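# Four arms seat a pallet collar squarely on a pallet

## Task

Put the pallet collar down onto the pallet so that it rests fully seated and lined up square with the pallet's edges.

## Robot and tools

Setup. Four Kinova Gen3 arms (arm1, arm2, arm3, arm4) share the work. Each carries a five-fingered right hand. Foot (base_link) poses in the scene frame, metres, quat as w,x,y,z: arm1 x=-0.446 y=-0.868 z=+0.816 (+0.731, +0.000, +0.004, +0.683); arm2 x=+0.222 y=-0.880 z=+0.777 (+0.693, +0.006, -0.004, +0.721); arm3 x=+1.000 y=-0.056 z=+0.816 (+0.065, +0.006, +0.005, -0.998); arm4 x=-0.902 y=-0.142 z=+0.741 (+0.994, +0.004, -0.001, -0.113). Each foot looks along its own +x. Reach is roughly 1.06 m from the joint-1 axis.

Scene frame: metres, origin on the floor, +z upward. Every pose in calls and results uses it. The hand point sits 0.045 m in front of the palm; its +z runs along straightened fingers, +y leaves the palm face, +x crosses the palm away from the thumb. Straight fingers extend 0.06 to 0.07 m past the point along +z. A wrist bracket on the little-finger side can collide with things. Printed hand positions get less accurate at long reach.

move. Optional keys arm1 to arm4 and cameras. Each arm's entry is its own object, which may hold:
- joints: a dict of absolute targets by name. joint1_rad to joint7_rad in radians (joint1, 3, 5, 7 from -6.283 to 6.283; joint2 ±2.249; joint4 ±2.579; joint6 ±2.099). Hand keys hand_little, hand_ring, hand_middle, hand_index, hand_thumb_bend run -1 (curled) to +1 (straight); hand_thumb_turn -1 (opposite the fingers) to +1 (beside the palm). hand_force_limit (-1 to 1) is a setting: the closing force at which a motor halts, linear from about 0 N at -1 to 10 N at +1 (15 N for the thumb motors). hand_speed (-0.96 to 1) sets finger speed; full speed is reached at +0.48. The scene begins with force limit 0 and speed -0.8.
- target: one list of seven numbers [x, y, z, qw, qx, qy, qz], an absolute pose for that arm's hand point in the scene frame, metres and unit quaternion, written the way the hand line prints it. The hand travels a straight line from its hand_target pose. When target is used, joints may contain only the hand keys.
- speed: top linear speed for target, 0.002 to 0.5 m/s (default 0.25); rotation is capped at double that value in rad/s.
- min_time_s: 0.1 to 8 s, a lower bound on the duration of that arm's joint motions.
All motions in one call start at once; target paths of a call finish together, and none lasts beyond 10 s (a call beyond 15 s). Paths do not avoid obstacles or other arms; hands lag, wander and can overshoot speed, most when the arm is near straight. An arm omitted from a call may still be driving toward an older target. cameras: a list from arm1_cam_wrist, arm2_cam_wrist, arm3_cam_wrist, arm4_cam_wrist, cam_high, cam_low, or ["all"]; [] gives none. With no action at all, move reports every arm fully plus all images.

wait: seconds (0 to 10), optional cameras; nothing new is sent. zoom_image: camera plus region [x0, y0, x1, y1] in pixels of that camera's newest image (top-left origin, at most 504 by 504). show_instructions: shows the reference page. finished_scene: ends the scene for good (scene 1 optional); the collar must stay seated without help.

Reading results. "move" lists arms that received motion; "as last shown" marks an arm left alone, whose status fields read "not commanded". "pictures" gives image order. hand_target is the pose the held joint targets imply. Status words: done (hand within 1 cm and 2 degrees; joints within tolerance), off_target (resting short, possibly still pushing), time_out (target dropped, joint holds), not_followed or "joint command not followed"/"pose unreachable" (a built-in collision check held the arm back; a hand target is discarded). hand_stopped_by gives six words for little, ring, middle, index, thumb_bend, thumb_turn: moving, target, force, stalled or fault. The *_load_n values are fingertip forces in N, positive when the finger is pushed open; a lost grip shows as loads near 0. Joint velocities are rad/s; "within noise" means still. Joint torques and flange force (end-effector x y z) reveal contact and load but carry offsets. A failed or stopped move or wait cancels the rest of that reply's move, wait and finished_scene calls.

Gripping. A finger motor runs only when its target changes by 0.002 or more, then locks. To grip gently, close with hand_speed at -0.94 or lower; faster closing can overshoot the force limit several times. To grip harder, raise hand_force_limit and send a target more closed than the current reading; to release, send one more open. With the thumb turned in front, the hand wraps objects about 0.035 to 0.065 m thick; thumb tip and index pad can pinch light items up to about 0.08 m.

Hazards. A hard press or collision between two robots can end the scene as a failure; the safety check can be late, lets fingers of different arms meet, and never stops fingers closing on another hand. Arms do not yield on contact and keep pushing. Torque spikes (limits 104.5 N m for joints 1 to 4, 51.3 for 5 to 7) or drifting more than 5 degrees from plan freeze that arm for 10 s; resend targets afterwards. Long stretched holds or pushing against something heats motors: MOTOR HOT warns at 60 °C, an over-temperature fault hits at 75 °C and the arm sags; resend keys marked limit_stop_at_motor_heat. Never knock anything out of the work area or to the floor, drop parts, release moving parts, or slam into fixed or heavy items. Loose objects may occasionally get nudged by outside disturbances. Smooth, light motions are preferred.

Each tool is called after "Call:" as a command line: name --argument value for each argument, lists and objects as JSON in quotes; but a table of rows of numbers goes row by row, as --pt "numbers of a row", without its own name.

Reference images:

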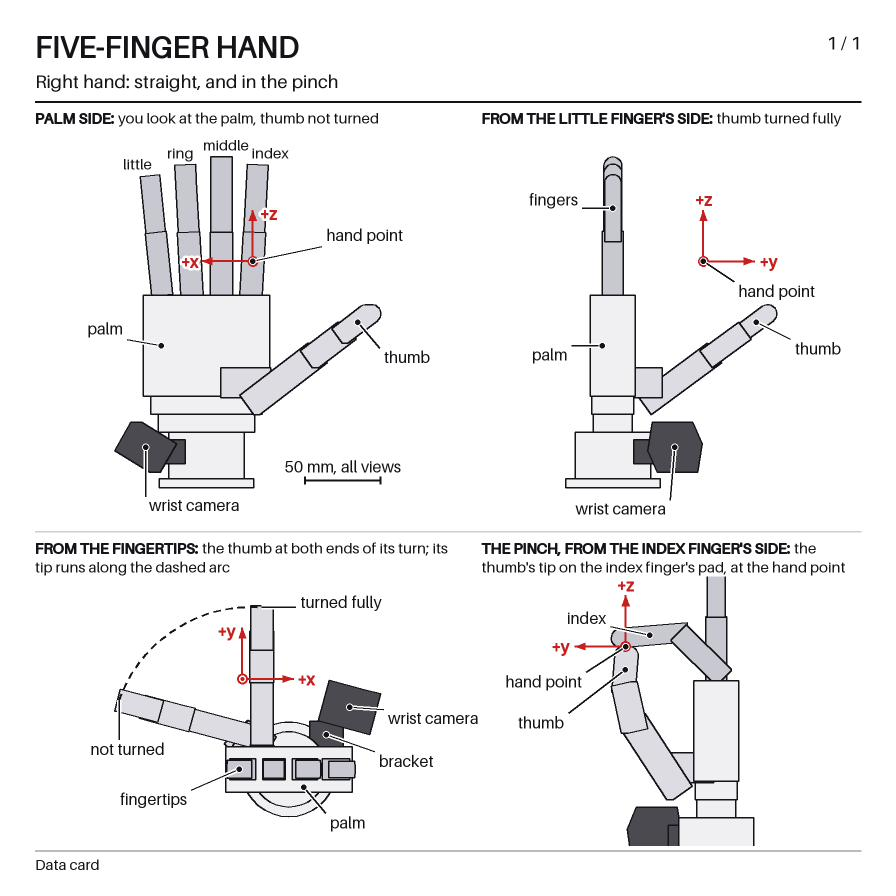

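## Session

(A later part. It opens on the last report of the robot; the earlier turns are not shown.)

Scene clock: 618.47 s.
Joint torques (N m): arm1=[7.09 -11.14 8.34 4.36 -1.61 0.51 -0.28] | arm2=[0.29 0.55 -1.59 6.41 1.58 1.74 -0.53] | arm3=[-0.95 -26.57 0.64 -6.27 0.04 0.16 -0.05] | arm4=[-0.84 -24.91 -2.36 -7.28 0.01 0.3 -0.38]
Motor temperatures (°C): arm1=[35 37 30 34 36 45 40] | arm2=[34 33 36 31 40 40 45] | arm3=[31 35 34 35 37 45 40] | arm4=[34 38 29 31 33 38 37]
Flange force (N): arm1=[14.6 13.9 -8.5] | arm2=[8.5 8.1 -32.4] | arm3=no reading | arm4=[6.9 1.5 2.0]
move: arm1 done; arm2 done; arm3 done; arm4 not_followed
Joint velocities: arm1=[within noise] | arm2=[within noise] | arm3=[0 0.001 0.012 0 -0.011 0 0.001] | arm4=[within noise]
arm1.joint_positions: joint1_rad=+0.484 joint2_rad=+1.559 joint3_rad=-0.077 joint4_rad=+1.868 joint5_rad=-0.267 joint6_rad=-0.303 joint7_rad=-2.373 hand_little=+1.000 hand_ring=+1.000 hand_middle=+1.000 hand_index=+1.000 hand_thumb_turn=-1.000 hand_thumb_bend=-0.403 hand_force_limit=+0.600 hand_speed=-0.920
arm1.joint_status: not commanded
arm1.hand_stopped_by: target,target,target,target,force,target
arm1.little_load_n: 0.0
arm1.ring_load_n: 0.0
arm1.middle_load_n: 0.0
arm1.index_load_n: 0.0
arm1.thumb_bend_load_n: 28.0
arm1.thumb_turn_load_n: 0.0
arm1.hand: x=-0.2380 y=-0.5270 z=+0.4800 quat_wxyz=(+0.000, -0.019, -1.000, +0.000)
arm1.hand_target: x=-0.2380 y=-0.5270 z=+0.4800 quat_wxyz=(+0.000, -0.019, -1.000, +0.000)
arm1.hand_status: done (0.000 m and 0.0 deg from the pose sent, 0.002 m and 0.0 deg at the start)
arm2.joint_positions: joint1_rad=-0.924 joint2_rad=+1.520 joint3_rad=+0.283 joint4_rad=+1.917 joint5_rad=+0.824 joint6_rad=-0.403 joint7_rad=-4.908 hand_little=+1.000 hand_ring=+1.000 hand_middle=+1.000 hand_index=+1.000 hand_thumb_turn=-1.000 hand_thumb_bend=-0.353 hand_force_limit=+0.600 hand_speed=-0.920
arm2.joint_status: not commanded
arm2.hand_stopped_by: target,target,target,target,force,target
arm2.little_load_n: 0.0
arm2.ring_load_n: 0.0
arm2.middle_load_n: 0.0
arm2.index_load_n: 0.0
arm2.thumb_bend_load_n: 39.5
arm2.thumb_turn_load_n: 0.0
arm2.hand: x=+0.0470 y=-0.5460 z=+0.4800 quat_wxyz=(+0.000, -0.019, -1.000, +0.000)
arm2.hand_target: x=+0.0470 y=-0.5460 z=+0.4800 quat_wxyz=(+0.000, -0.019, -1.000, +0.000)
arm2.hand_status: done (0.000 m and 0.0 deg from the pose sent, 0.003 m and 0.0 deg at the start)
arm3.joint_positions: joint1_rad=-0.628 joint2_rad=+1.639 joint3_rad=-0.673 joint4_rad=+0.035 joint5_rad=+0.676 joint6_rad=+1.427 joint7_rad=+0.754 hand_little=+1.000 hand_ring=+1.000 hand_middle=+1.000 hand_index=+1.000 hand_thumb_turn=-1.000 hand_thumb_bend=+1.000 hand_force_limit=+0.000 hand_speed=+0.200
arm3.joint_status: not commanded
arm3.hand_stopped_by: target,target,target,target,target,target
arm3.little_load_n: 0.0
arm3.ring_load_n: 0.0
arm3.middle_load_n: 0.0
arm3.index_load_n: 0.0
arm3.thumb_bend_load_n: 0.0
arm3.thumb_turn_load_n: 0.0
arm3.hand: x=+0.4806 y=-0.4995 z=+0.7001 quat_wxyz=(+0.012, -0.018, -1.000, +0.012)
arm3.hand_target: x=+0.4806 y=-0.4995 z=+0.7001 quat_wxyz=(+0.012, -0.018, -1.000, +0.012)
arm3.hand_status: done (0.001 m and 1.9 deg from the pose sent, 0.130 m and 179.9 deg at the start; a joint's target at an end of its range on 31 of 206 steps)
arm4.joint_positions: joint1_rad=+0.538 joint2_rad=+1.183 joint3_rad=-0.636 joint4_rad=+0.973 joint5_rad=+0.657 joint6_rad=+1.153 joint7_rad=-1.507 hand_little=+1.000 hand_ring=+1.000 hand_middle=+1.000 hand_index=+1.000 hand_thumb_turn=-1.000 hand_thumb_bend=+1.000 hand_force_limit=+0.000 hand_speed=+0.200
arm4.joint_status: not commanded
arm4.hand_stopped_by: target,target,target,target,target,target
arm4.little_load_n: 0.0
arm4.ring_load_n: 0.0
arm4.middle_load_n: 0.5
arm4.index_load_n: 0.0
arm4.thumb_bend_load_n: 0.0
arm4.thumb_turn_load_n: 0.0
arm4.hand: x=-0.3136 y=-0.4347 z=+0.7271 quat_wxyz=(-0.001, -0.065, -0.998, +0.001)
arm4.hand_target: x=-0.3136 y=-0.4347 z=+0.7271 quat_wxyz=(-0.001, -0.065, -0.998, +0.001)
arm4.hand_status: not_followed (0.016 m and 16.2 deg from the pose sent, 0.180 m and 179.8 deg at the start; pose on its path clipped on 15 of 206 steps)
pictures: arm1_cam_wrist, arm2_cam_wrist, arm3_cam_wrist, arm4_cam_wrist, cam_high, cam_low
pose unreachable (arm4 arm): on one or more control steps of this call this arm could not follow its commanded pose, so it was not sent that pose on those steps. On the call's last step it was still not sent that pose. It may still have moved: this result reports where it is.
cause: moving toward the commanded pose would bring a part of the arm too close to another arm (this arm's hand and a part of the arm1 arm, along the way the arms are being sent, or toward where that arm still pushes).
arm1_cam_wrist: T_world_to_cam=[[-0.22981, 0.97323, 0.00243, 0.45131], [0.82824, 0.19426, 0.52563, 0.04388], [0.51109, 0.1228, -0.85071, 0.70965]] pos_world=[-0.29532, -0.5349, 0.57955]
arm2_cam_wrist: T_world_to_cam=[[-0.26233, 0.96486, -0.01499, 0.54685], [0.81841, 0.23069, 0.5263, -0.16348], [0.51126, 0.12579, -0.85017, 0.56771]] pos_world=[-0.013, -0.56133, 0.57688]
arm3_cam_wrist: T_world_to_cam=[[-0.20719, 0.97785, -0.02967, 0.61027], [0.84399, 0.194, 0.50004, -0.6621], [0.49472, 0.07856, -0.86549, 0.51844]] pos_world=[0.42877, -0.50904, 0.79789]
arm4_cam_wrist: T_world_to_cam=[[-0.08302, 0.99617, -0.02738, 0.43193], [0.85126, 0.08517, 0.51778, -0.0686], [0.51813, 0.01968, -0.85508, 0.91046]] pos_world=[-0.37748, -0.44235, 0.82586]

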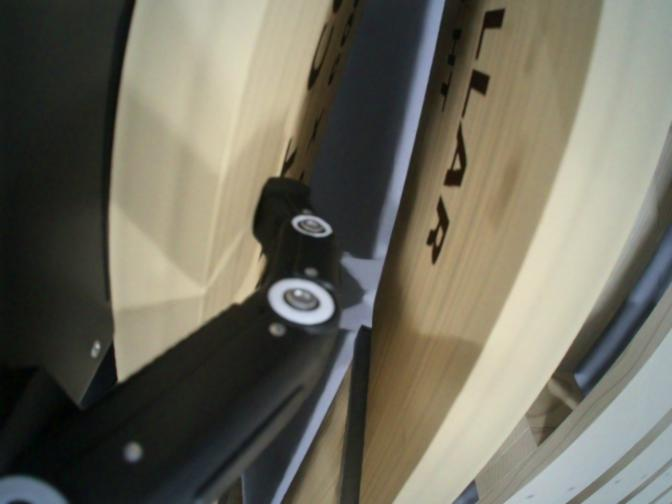

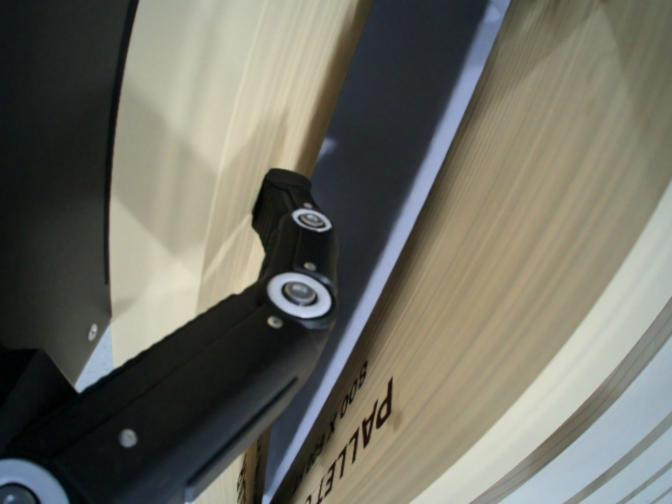

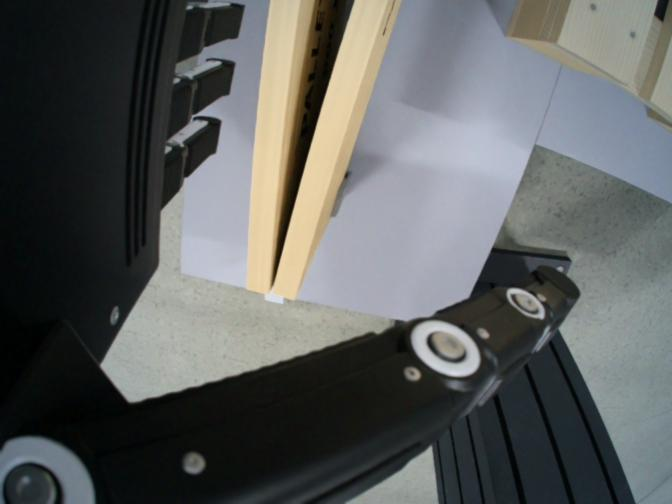

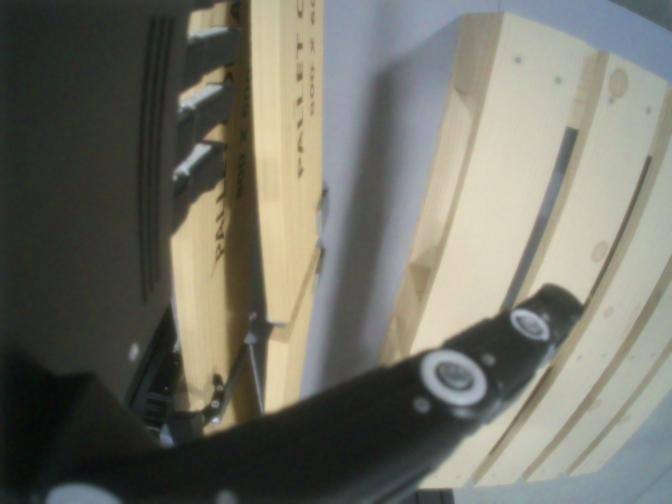

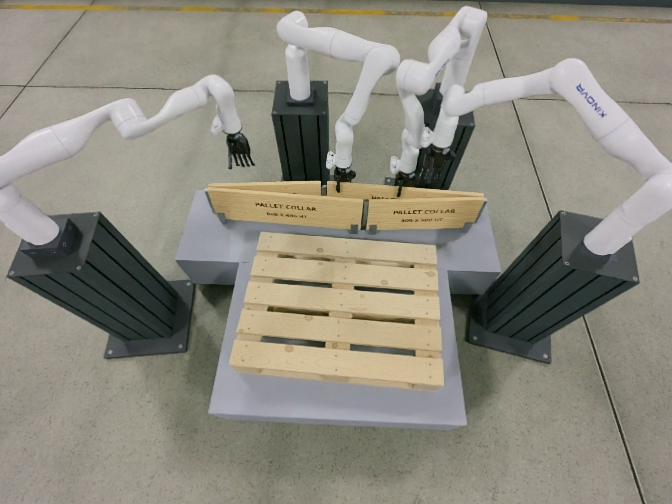

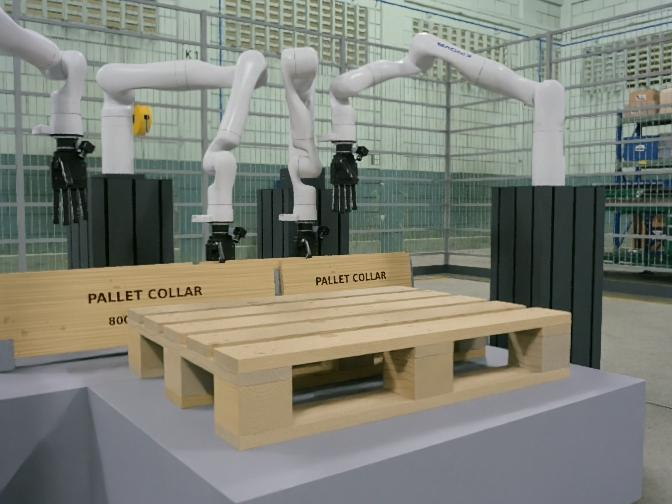

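Call:
move --arm1 '{"joints": {"hand_thumb_bend": 0.3, "hand_speed": -0.6}}' --arm2 '{"joints": {"hand_thumb_bend": -0.1, "hand_speed": -0.8}}' --arm3 '{"joints": {"joint1_rad": -0.362, "joint2_rad": 0.928, "joint3_rad": -0.229, "joint4_rad": 1.451, "joint5_rad": 0.259, "joint6_rad": 0.777, "joint7_rad": 0.718}, "min_time_s": 3}' --arm4 '{"joints": {"joint1_rad": 0.038, "joint2_rad": 0.722, "joint3_rad": 0.049, "joint4_rad": 1.622, "joint5_rad": -0.032, "joint6_rad": 0.798, "joint7_rad": -4.233}, "min_time_s": 3}' --cameras '["all"]'

Scene clock: 711.93 s.
Joint torques (N m): arm1=[2.49 -18.01 0.64 2.47 -0.08 -0.36 -0.11] | arm2=[-1.3 -12.92 0.91 4.95 0.62 0.59 -0.64] | arm3=[-0.92 -20.49 -0.87 -5.43 0.06 0.26 -0.05] | arm4=[-0.8 -19.15 1.68 -7.2 0.08 0.42 -0.38]
Motor temperatures (°C): arm1=[35 37 31 34 36 45 40] | arm2=[33 33 36 31 40 40 45] | arm3=[31 37 33 35 37 45 40] | arm4=[34 43 29 31 33 38 37]
Flange force (N): arm1=[5.0 4.6 3.6] | arm2=[1.5 7.8 -3.4] | arm3=[0.4 2.2 0.1] | arm4=[-5.1 -0.5 4.0]
move: arm1 done; arm2 done; arm3 done; arm4 done
Joint velocities: within noise
arm1.joint_positions: joint1_rad=+0.484 joint2_rad=+1.559 joint3_rad=-0.077 joint4_rad=+1.868 joint5_rad=-0.267 joint6_rad=-0.303 joint7_rad=-2.373 hand_little=+1.000 hand_ring=+1.000 hand_middle=+1.000 hand_index=+1.000 hand_thumb_turn=-1.000 hand_thumb_bend=+0.300 hand_force_limit=+0.600 hand_speed=-0.600
arm1.joint_status: all done
arm1.hand_stopped_by: target,target,target,target,target,target
arm1.little_load_n: 0.0
arm1.ring_load_n: 0.0
arm1.middle_load_n: 0.0
arm1.index_load_n: 0.0
arm1.thumb_bend_load_n: 0.0
arm1.thumb_turn_load_n: 0.0
arm1.hand: x=-0.2380 y=-0.5270 z=+0.4800 quat_wxyz=(+0.000, -0.019, -1.000, +0.000)
arm1.hand_target: x=-0.2380 y=-0.5270 z=+0.4800 quat_wxyz=(+0.000, -0.019, -1.000, +0.000)
arm1.hand_status: not commanded
arm2.joint_positions: joint1_rad=-0.924 joint2_rad=+1.520 joint3_rad=+0.283 joint4_rad=+1.917 joint5_rad=+0.824 joint6_rad=-0.403 joint7_rad=-4.908 hand_little=+1.000 hand_ring=+1.000 hand_middle=+1.000 hand_index=+1.000 hand_thumb_turn=-1.000 hand_thumb_bend=-0.096 hand_force_limit=+0.600 hand_speed=-0.800
arm2.joint_status: all done
arm2.hand_stopped_by: target,target,target,target,target,target
arm2.little_load_n: 0.0
arm2.ring_load_n: 0.0
arm2.middle_load_n: 0.0
arm2.index_load_n: 0.0
arm2.thumb_bend_load_n: 10.5
arm2.thumb_turn_load_n: 0.0
arm2.hand: x=+0.0470 y=-0.5460 z=+0.4800 quat_wxyz=(+0.000, -0.019, -1.000, +0.000)
arm2.hand_target: x=+0.0470 y=-0.5460 z=+0.4800 quat_wxyz=(+0.000, -0.019, -1.000, +0.000)
arm2.hand_status: not commanded
arm3.joint_positions: joint1_rad=-0.362 joint2_rad=+0.928 joint3_rad=-0.229 joint4_rad=+1.451 joint5_rad=+0.259 joint6_rad=+0.777 joint7_rad=+0.718 hand_little=+1.000 hand_ring=+1.000 hand_middle=+1.000 hand_index=+1.000 hand_thumb_turn=-1.000 hand_thumb_bend=+1.000 hand_force_limit=+0.000 hand_speed=+0.200
arm3.joint_status: all done
arm3.hand_stopped_by: target,target,target,target,target,target
arm3.little_load_n: 0.0
arm3.ring_load_n: 0.0
arm3.middle_load_n: 0.0
arm3.index_load_n: 0.0
arm3.thumb_bend_load_n: 0.0
arm3.thumb_turn_load_n: 0.0
arm3.hand: x=+0.5659 y=-0.3020 z=+0.8002 quat_wxyz=(+0.000, -0.019, -1.000, +0.000)
arm3.hand_target: x=+0.5659 y=-0.3020 z=+0.8002 quat_wxyz=(+0.000, -0.019, -1.000, +0.000)
arm3.hand_status: not commanded
arm4.joint_positions: joint1_rad=+0.038 joint2_rad=+0.722 joint3_rad=+0.049 joint4_rad=+1.622 joint5_rad=-0.032 joint6_rad=+0.798 joint7_rad=-4.233 hand_little=+1.000 hand_ring=+1.000 hand_middle=+1.000 hand_index=+1.000 hand_thumb_turn=-1.000 hand_thumb_bend=+1.000 hand_force_limit=+0.000 hand_speed=+0.200
arm4.joint_status: all done
arm4.hand_stopped_by: target,target,target,target,target,target
arm4.little_load_n: 0.0
arm4.ring_load_n: 0.0
arm4.middle_load_n: 0.0
arm4.index_load_n: 0.0
arm4.thumb_bend_load_n: -0.5
arm4.thumb_turn_load_n: 0.0
arm4.hand: x=-0.4499 y=-0.3802 z=+0.8001 quat_wxyz=(+0.000, -0.997, -0.077, +0.000)
arm4.hand_target: x=-0.4499 y=-0.3802 z=+0.8001 quat_wxyz=(+0.000, -0.997, -0.077, +0.000)
arm4.hand_status: not commanded
pictures: arm1_cam_wrist, arm2_cam_wrist, arm3_cam_wrist, arm4_cam_wrist, cam_high, cam_low
arm1_cam_wrist: T_world_to_cam=[[-0.22981, 0.97323, 0.00243, 0.45131], [0.82824, 0.19426, 0.52563, 0.04388], [0.51109, 0.1228, -0.85071, 0.70965]] pos_world=[-0.29532, -0.5349, 0.57955]
arm2_cam_wrist: T_world_to_cam=[[-0.26233, 0.96486, -0.01499, 0.54685], [0.81841, 0.23069, 0.5263, -0.16348], [0.51126, 0.12579, -0.85017, 0.56771]] pos_world=[-0.013, -0.56133, 0.57688]
arm3_cam_wrist: T_world_to_cam=[[-0.20595, 0.97848, -0.01251, 0.42365], [0.83156, 0.18174, 0.52487, -0.83906], [0.51585, 0.0977, -0.85109, 0.52972]] pos_world=[0.51172, -0.31379, 0.89653]
arm4_cam_wrist: T_world_to_cam=[[0.36007, -0.93261, -0.02406, -0.16831], [-0.79469, -0.32013, 0.51574, -0.88797], [-0.48869, -0.16658, -0.8564, 0.51968]] pos_world=[-0.39109, -0.35466, 0.89898]

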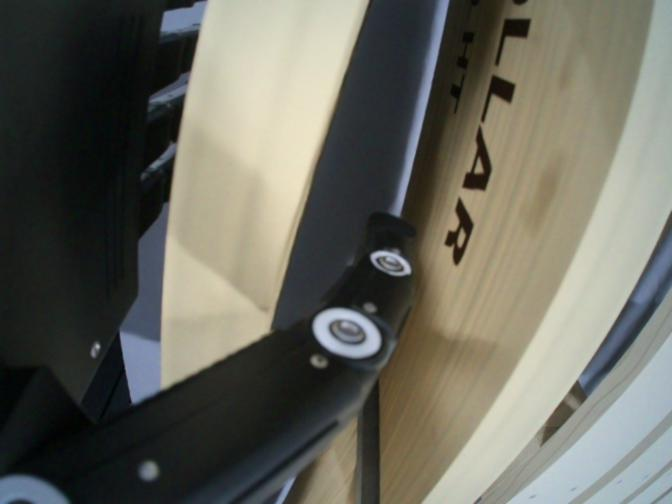

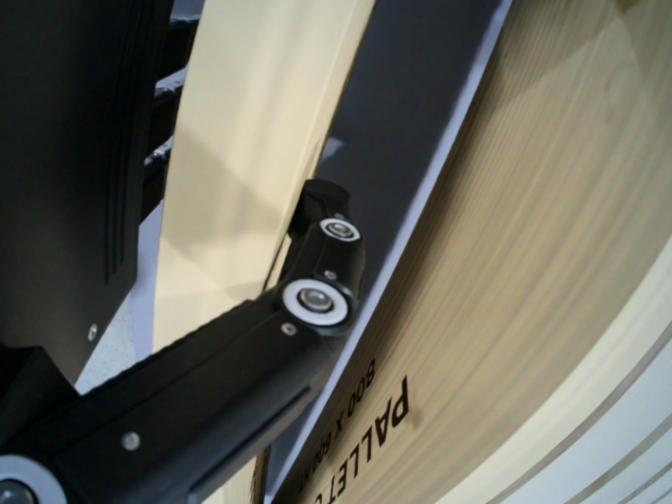

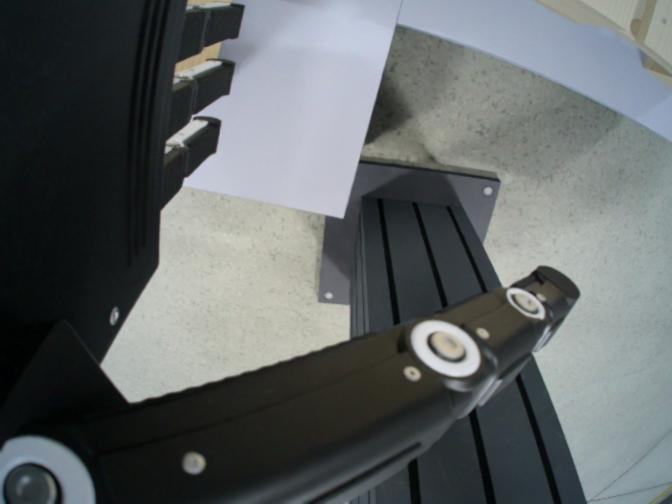

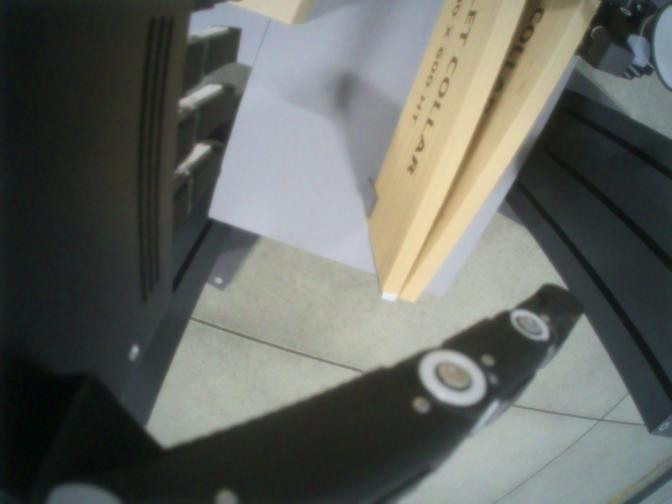

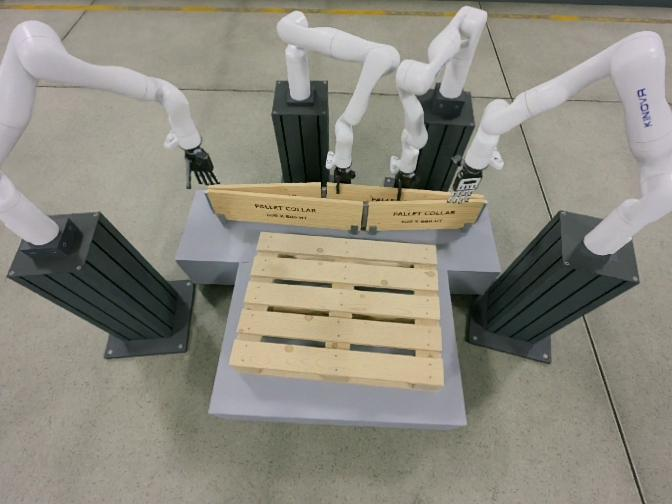

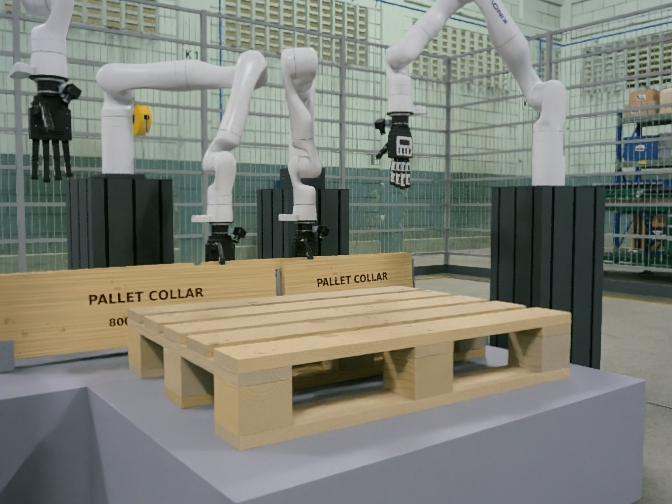

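Call:
zoom_image --camera "cam_high" --region '[200, 160, 290, 230]'

Call:
zoom_image --camera "cam_high" --region '[420, 160, 510, 230]'

Call:
zoom_image --camera "cam_high" --region '[300, 160, 390, 230]'

Scaled by 5.600.

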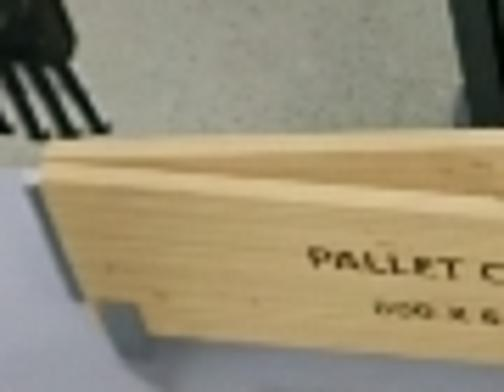

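Scaled by 5.600.

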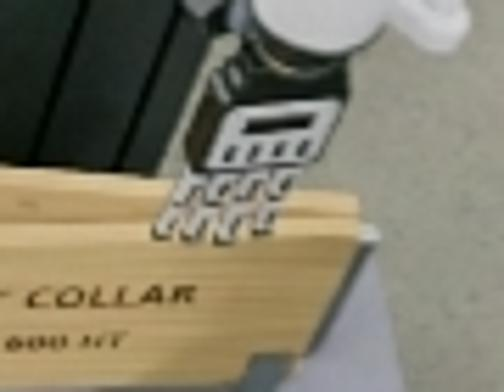

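Scaled by 5.600.

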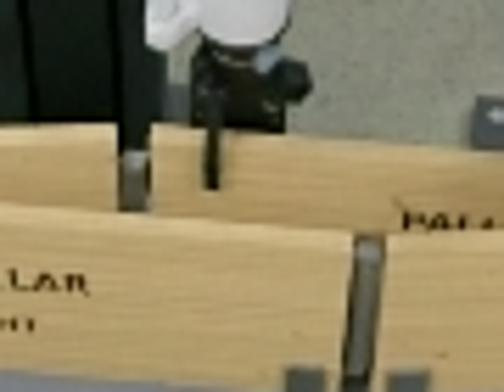

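Call:
move --arm2 '{"joints": {"hand_thumb_bend": 0.3, "hand_speed": -0.4}}' --arm3 '{"target": [0.41, -0.50, 0.68, 0, 0.0192, 0.9998, 0], "speed": 0.2}' --cameras '["arm1_cam_wrist", "arm2_cam_wrist", "arm3_cam_wrist"]'

Call:
zoom_image --camera "arm1_cam_wrist" --region '[120, 0, 480, 300]'

Call:
zoom_image --camera "arm2_cam_wrist" --region '[120, 0, 480, 300]'

Call:
zoom_image --camera "arm3_cam_wrist" --region '[160, 0, 520, 300]'

Scene clock: 785.77 s.
Joint torques (N m): arm1=[2.54 -17.83 0.74 2.7 -0.1 -0.28 -0.09] | arm2=[-0.59 -16.5 3.85 1.4 -0.1 0.36 -0.38] | arm3=[-0.96 -26.96 0.16 -8.11 0.02 -0.21 -0.05] | arm4=[-0.84 -19.12 1.69 -7.17 0.08 0.39 -0.39]
Motor temperatures (°C): arm1=[35 37 30 34 36 45 40] | arm2=[33 33 36 30 40 39 45] | arm3=[31 39 33 35 36 45 40] | arm4=[34 43 29 31 33 38 37]
Flange force (N): arm1=[5.0 5.0 3.7] | arm2=[-0.5 1.0 -2.4] | arm3=no reading | arm4=[-5.1 -0.3 3.9]
move: arm2 done; arm3 off_target
Joint velocities: arm1=[within noise] | arm2=[within noise] | arm3=[0 -0.001 0.01 0 -0.01 0 0] | arm4=[within noise]
arm1, arm4: as last shown
arm2.joint_positions: joint1_rad=-0.924 joint2_rad=+1.520 joint3_rad=+0.283 joint4_rad=+1.917 joint5_rad=+0.824 joint6_rad=-0.403 joint7_rad=-4.908 hand_little=+1.000 hand_ring=+1.000 hand_middle=+1.000 hand_index=+1.000 hand_thumb_turn=-1.000 hand_thumb_bend=+0.300 hand_force_limit=+0.600 hand_speed=-0.400
arm2.joint_status: all done
arm2.hand_stopped_by: target,target,target,target,target,target
arm2.little_load_n: 0.0
arm2.ring_load_n: 0.0
arm2.middle_load_n: 0.0
arm2.index_load_n: 0.0
arm2.thumb_bend_load_n: 0.0
arm2.thumb_turn_load_n: 0.0
arm2.hand: x=+0.0470 y=-0.5460 z=+0.4800 quat_wxyz=(+0.000, -0.019, -1.000, +0.000)
arm2.hand_target: x=+0.0470 y=-0.5460 z=+0.4800 quat_wxyz=(+0.000, -0.019, -1.000, +0.000)
arm2.hand_status: not commanded
arm3.joint_positions: joint1_rad=-0.578 joint2_rad=+1.664 joint3_rad=-0.220 joint4_rad=+0.035 joint5_rad=+0.224 joint6_rad=+1.228 joint7_rad=+0.830 hand_little=+1.000 hand_ring=+1.000 hand_middle=+1.000 hand_index=+1.000 hand_thumb_turn=-1.000 hand_thumb_bend=+1.000 hand_force_limit=+0.000 hand_speed=+0.200
arm3.joint_status: not commanded
arm3.hand_stopped_by: target,target,target,target,target,target
arm3.little_load_n: 0.0
arm3.ring_load_n: 0.0
arm3.middle_load_n: 0.0
arm3.index_load_n: 0.0
arm3.thumb_bend_load_n: 0.0
arm3.thumb_turn_load_n: 0.0
arm3.hand: x=+0.4107 y=-0.4994 z=+0.6801 quat_wxyz=(+0.076, -0.012, -0.995, +0.065)
arm3.hand_target: x=+0.4107 y=-0.4994 z=+0.6801 quat_wxyz=(+0.076, -0.012, -0.995, +0.065)
arm3.hand_status: off_target (0.001 m and 11.5 deg from the pose sent, 0.279 m and 0.1 deg at the start; a joint's target at an end of its range on 16 of 62 steps)
arm4.thumb_bend_load_n: 0.0
arm4.hand: x=-0.4499 y=-0.3803 z=+0.8001 quat_wxyz=(+0.000, -0.997, -0.077, +0.000)
arm4.hand_target: x=-0.4499 y=-0.3803 z=+0.8001 quat_wxyz=(+0.000, -0.997, -0.077, +0.000)
arm1_cam_wrist: T_world_to_cam=[[-0.22981, 0.97323, 0.00243, 0.45131], [0.82824, 0.19426, 0.52563, 0.04388], [0.51109, 0.1228, -0.85071, 0.70965]] pos_world=[-0.29532, -0.5349, 0.57955]
arm2_cam_wrist: T_world_to_cam=[[-0.26233, 0.96486, -0.01499, 0.54685], [0.81841, 0.23069, 0.5263, -0.16348], [0.51126, 0.12579, -0.85017, 0.56771]] pos_world=[-0.013, -0.56133, 0.57688]
arm3_cam_wrist: T_world_to_cam=[[-0.22837, 0.9681, -0.10309, 0.6489], [0.89735, 0.25038, 0.36341, -0.49406], [0.37763, -0.00951, -0.92591, 0.58093]] pos_world=[0.37216, -0.49897, 0.78432]

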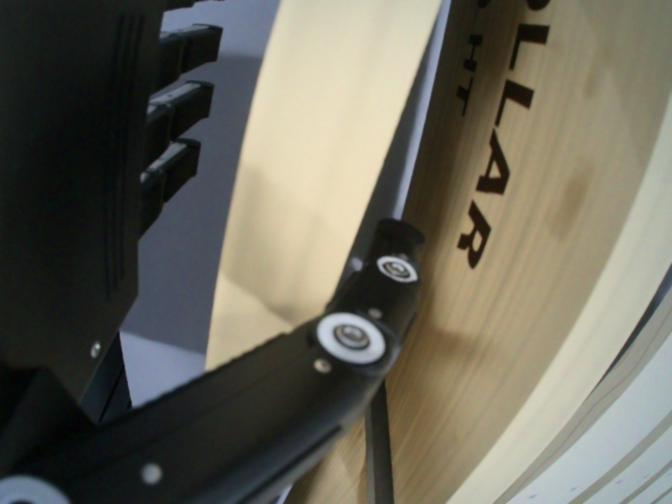

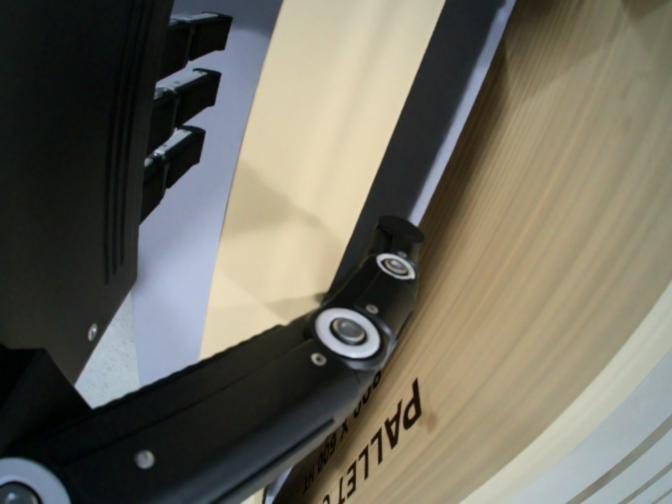

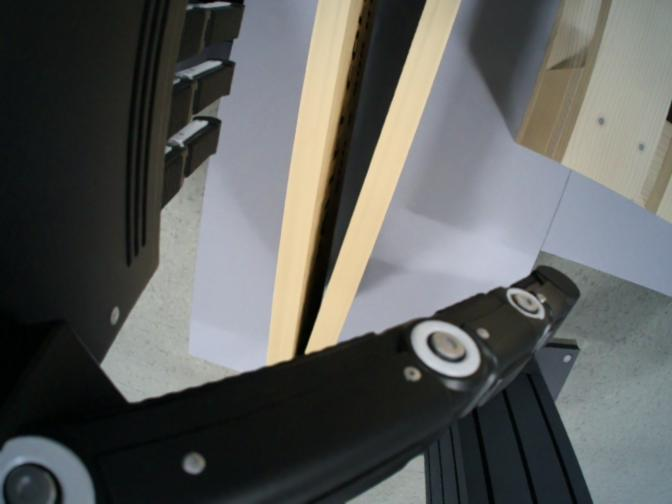

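Scaled by 1.400 from the camera's image (finer frame: 960x720).

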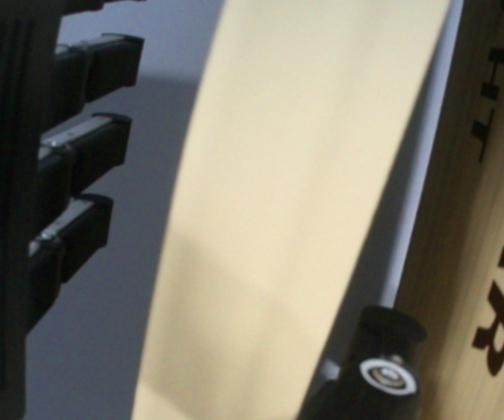

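Scaled by 1.400 from the camera's image (finer frame: 960x720).

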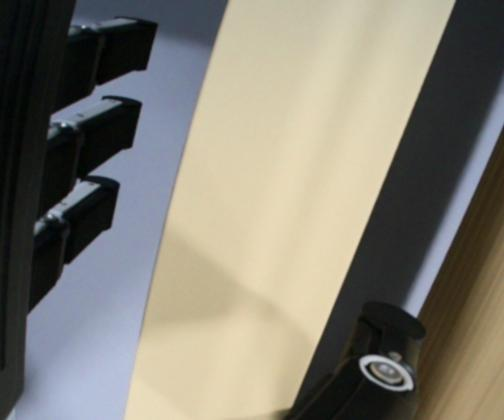

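Scaled by 1.400 from the camera's image (finer frame: 960x720).

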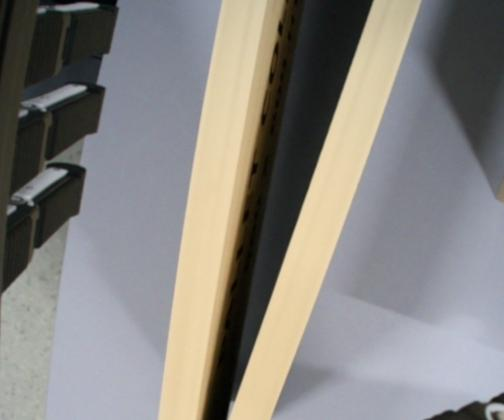

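Call:
move --arm1 '{"target": [-0.238, -0.527, 0.542, 0, 0.0209, 0.9998, 0], "speed": 0.15, "joints": {"hand_thumb_bend": -0.05, "hand_speed": -0.2}}' --arm2 '{"target": [0.047, -0.546, 0.542, 0, 0.0209, 0.9998, 0], "speed": 0.15, "joints": {"hand_thumb_bend": -0.05, "hand_speed": -0.2}}' --cameras '["arm1_cam_wrist", "arm2_cam_wrist"]'

Call:
zoom_image --camera "arm1_cam_wrist" --region '[120, 0, 480, 300]'

Call:
zoom_image --camera "arm2_cam_wrist" --region '[120, 0, 480, 300]'

Scene clock: 872.23 s.
Joint torques (N m): arm1=[2.49 -17.92 0.64 2.35 -0.07 -0.37 -0.11] | arm2=[-0.51 -16.52 3.74 0.98 -0.1 0.33 -0.35] | arm3=[-0.92 -26.92 0.59 -8.19 0.11 -0.26 -0.08] | arm4=[-0.78 -19.12 1.72 -7.16 0.09 0.41 -0.39]
Motor temperatures (°C): arm1=[35 37 30 34 36 45 40] | arm2=[33 33 36 30 40 39 45] | arm3=[30 39 33 35 36 45 40] | arm4=[34 43 29 31 33 38 37]
Flange force (N): arm1=[5.0 4.8 3.4] | arm2=[0.1 1.4 -2.2] | arm3=no reading | arm4=[-5.0 -0.4 4.0]
move: arm1 done; arm2 done
Joint velocities: within noise
arm1.joint_positions: joint1_rad=+0.479 joint2_rad=+1.408 joint3_rad=-0.077 joint4_rad=+2.003 joint5_rad=-0.280 joint6_rad=-0.286 joint7_rad=-2.379 hand_little=+1.000 hand_ring=+1.000 hand_middle=+1.000 hand_index=+1.000 hand_thumb_turn=-1.000 hand_thumb_bend=-0.050 hand_force_limit=+0.600 hand_speed=-0.200
arm1.joint_status: all done
arm1.hand_stopped_by: target,target,target,target,target,target
arm1.little_load_n: 0.0
arm1.ring_load_n: 0.0
arm1.middle_load_n: 0.0
arm1.index_load_n: 0.0
arm1.thumb_bend_load_n: 0.0
arm1.thumb_turn_load_n: 0.0
arm1.hand: x=-0.2380 y=-0.5270 z=+0.5420 quat_wxyz=(+0.000, -0.021, -1.000, +0.000)
arm1.hand_target: x=-0.2380 y=-0.5270 z=+0.5420 quat_wxyz=(+0.000, -0.021, -1.000, +0.000)
arm1.hand_status: done (0.000 m and 0.0 deg from the pose sent, 0.062 m and 0.2 deg at the start)
arm2.joint_positions: joint1_rad=-0.902 joint2_rad=+1.357 joint3_rad=+0.273 joint4_rad=+2.032 joint5_rad=+0.896 joint6_rad=-0.356 joint7_rad=-4.926 hand_little=+1.000 hand_ring=+1.000 hand_middle=+1.000 hand_index=+1.000 hand_thumb_turn=-1.000 hand_thumb_bend=-0.050 hand_force_limit=+0.600 hand_speed=-0.200
arm2.joint_status: all done
arm2.hand_stopped_by: target,target,target,target,target,target
arm2.little_load_n: 0.0
arm2.ring_load_n: 0.0
arm2.middle_load_n: 0.0
arm2.index_load_n: 0.0
arm2.thumb_bend_load_n: 0.0
arm2.thumb_turn_load_n: 0.0
arm2.hand: x=+0.0470 y=-0.5460 z=+0.5420 quat_wxyz=(+0.000, -0.021, -1.000, +0.000)
arm2.hand_target: x=+0.0470 y=-0.5460 z=+0.5420 quat_wxyz=(+0.000, -0.021, -1.000, +0.000)
arm2.hand_status: done (0.000 m and 0.0 deg from the pose sent, 0.062 m and 0.2 deg at the start)
arm3.joint_positions: joint1_rad=-0.578 joint2_rad=+1.665 joint3_rad=-0.220 joint4_rad=+0.035 joint5_rad=+0.224 joint6_rad=+1.228 joint7_rad=+0.830 hand_little=+1.000 hand_ring=+1.000 hand_middle=+1.000 hand_index=+1.000 hand_thumb_turn=-1.000 hand_thumb_bend=+1.000 hand_force_limit=+0.000 hand_speed=+0.200
arm3.joint_status: not commanded
arm3.hand_stopped_by: target,target,target,target,target,target
arm3.little_load_n: 0.0
arm3.ring_load_n: 0.0
arm3.middle_load_n: 0.0
arm3.index_load_n: 0.0
arm3.thumb_bend_load_n: 0.0
arm3.thumb_turn_load_n: 0.0
arm3.hand: x=+0.4107 y=-0.4994 z=+0.6801 quat_wxyz=(+0.076, -0.011, -0.995, +0.065)
arm3.hand_target: x=+0.4107 y=-0.4994 z=+0.6801 quat_wxyz=(+0.076, -0.011, -0.995, +0.065)
arm3.hand_status: not commanded
arm4: as last shown
arm1_cam_wrist: T_world_to_cam=[[-0.22657, 0.97399, 0.00248, 0.4523], [0.82888, 0.19148, 0.52563, 0.00994], [0.51149, 0.12115, -0.85071, 0.76159]] pos_world=[-0.29531, -0.53471, 0.64155]
arm2_cam_wrist: T_world_to_cam=[[-0.25905, 0.96575, -0.01496, 0.5481], [0.8192, 0.2279, 0.52628, -0.19769], [0.51166, 0.12408, -0.85018, 0.61945]] pos_world=[-0.01301, -0.56113, 0.63888]

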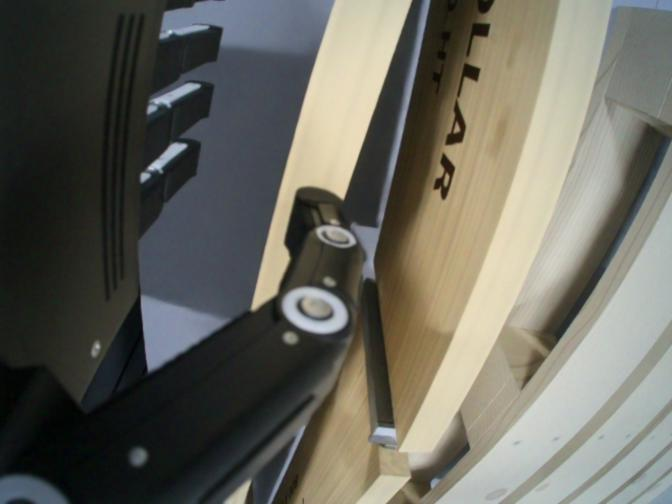

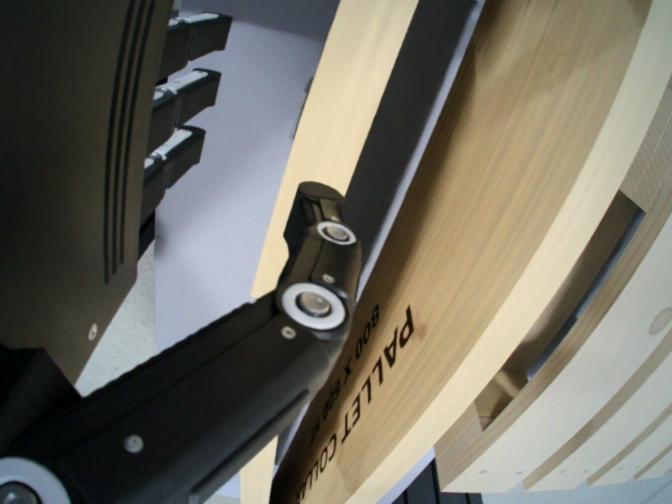

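Scaled by 1.400 from the camera's image (finer frame: 960x720).

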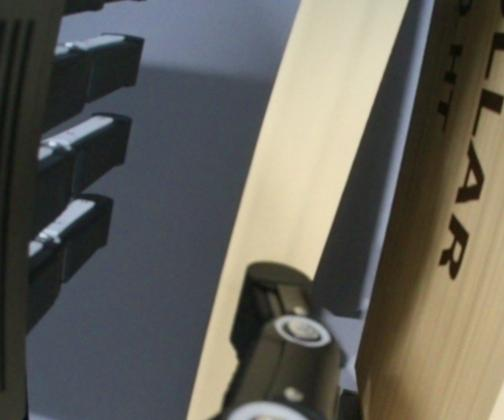

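Scaled by 1.400 from the camera's image (finer frame: 960x720).

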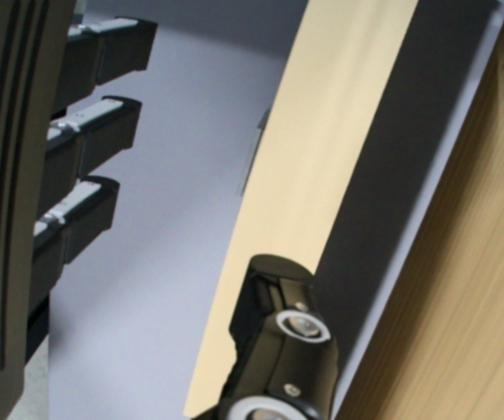

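Call:
move --arm1 '{"target": [-0.238, -0.502, 0.492, 0, 0.0209, 0.9998, 0], "speed": 0.1}' --arm2 '{"target": [0.047, -0.53, 0.492, 0, 0.0209, 0.9998, 0], "speed": 0.1}' --cameras '["arm1_cam_wrist", "arm2_cam_wrist"]'

Call:
zoom_image --camera "arm1_cam_wrist" --region '[120, 0, 480, 300]'

Call:
zoom_image --camera "arm2_cam_wrist" --region '[120, 0, 480, 300]'

Scene clock: 923.57 s.
Joint torques (N m): arm1=[3.44 -1.45 3.14 3.47 -0.85 2.78 -0.27] | arm2=[-0.47 -17.02 3.73 0.97 -0.06 0.36 -0.39] | arm3=[-0.95 -26.9 0.64 -8.11 0.06 -0.23 -0.11] | arm4=[-0.82 -19.17 1.66 -7.16 0.09 0.38 -0.38]
Motor temperatures (°C): arm1=[35 38 30 34 36 45 40] | arm2=[33 34 36 30 40 39 45] | arm3=[30 39 33 35 36 45 40] | arm4=[34 43 29 31 33 38 37]
Flange force (N): arm1=[6.1 6.6 -33.5] | arm2=[-0.3 0.9 -2.0] | arm3=no reading | arm4=[-4.9 -0.3 4.0]
move: arm1 done; arm2 done
Joint velocities: within noise
arm1.joint_positions: joint1_rad=+0.437 joint2_rad=+1.517 joint3_rad=-0.067 joint4_rad=+1.838 joint5_rad=-0.303 joint6_rad=-0.230 joint7_rad=-2.385 hand_little=+1.000 hand_ring=+1.000 hand_middle=+1.000 hand_index=+1.000 hand_thumb_turn=-1.000 hand_thumb_bend=+0.650 hand_force_limit=+0.600 hand_speed=-0.200
arm1.joint_status: not commanded
arm1.hand_stopped_by: target,target,target,target,target,target
arm1.little_load_n: 0.0
arm1.ring_load_n: 0.0
arm1.middle_load_n: 0.0
arm1.index_load_n: 0.0
arm1.thumb_bend_load_n: 39.0
arm1.thumb_turn_load_n: -2.5
arm1.hand: x=-0.2380 y=-0.5020 z=+0.4920 quat_wxyz=(+0.000, -0.021, -1.000, +0.000)
arm1.hand_target: x=-0.2380 y=-0.5020 z=+0.4920 quat_wxyz=(+0.000, -0.021, -1.000, +0.000)
arm1.hand_status: done (0.000 m and 0.0 deg from the pose sent, 0.056 m and 0.0 deg at the start)
arm2.joint_positions: joint1_rad=-0.871 joint2_rad=+1.476 joint3_rad=+0.264 joint4_rad=+1.904 joint5_rad=+0.899 joint6_rad=-0.350 joint7_rad=-4.933 hand_little=+1.000 hand_ring=+1.000 hand_middle=+1.000 hand_index=+1.000 hand_thumb_turn=-1.000 hand_thumb_bend=+0.703 hand_force_limit=+0.600 hand_speed=-0.200
arm2.joint_status: not commanded
arm2.hand_stopped_by: target,target,target,target,target,target
arm2.little_load_n: 0.0
arm2.ring_load_n: 0.0
arm2.middle_load_n: 0.0
arm2.index_load_n: 0.0
arm2.thumb_bend_load_n: 0.0
arm2.thumb_turn_load_n: 0.0
arm2.hand: x=+0.0470 y=-0.5300 z=+0.4920 quat_wxyz=(+0.000, -0.021, -1.000, +0.000)
arm2.hand_target: x=+0.0470 y=-0.5300 z=+0.4920 quat_wxyz=(+0.000, -0.021, -1.000, +0.000)
arm2.hand_status: done (0.000 m and 0.0 deg from the pose sent, 0.052 m and 0.0 deg at the start)
arm3.joint_positions: joint1_rad=-0.578 joint2_rad=+1.665 joint3_rad=-0.220 joint4_rad=+0.035 joint5_rad=+0.224 joint6_rad=+1.228 joint7_rad=+0.830 hand_little=+1.000 hand_ring=+1.000 hand_middle=+1.000 hand_index=+1.000 hand_thumb_turn=-1.000 hand_thumb_bend=+1.000 hand_force_limit=+0.000 hand_speed=+0.200
arm3.joint_status: not commanded
arm3.hand_stopped_by: target,target,target,target,target,target
arm3.little_load_n: 0.0
arm3.ring_load_n: 0.0
arm3.middle_load_n: 0.0
arm3.index_load_n: 0.0
arm3.thumb_bend_load_n: 0.0
arm3.thumb_turn_load_n: 0.0
arm3.hand: x=+0.4107 y=-0.4994 z=+0.6801 quat_wxyz=(+0.076, -0.011, -0.995, +0.065)
arm3.hand_target: x=+0.4107 y=-0.4994 z=+0.6801 quat_wxyz=(+0.076, -0.011, -0.995, +0.065)
arm3.hand_status: not commanded
arm4: as last shown
arm1_cam_wrist: T_world_to_cam=[[-0.22657, 0.97399, 0.00248, 0.42805], [0.82888, 0.19148, 0.52563, 0.03152], [0.51149, 0.12115, -0.85071, 0.71608]] pos_world=[-0.29541, -0.50971, 0.59155]
arm2_cam_wrist: T_world_to_cam=[[-0.25904, 0.96575, -0.01498, 0.53191], [0.81916, 0.22789, 0.52635, -0.17507], [0.51174, 0.12407, -0.85014, 0.57493]] pos_world=[-0.01301, -0.54513, 0.58888]

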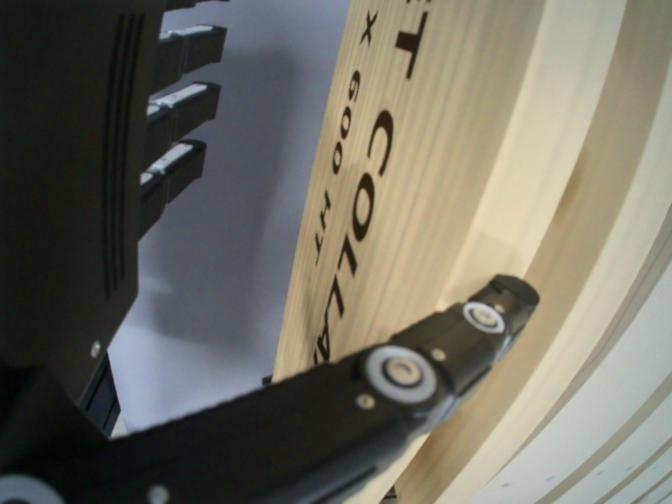

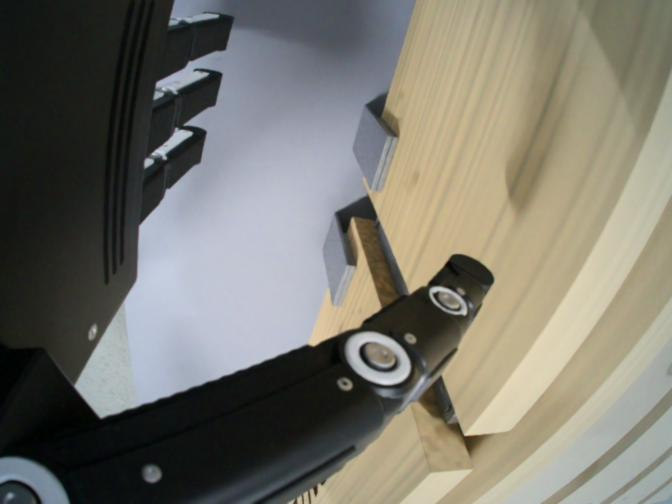

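Scaled by 1.400 from the camera's image (finer frame: 960x720).

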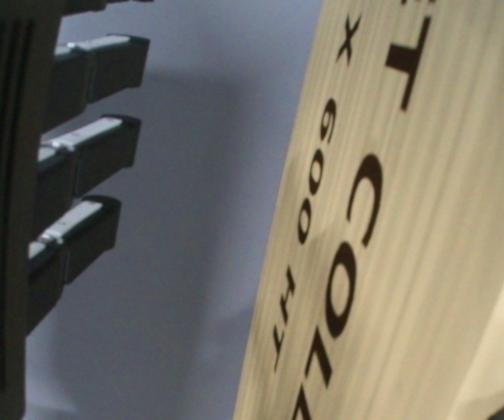

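Scaled by 1.400 from the camera's image (finer frame: 960x720).

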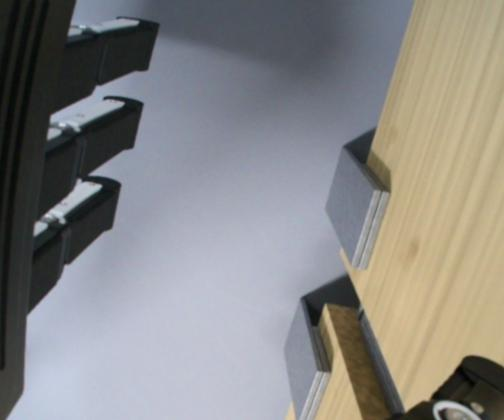

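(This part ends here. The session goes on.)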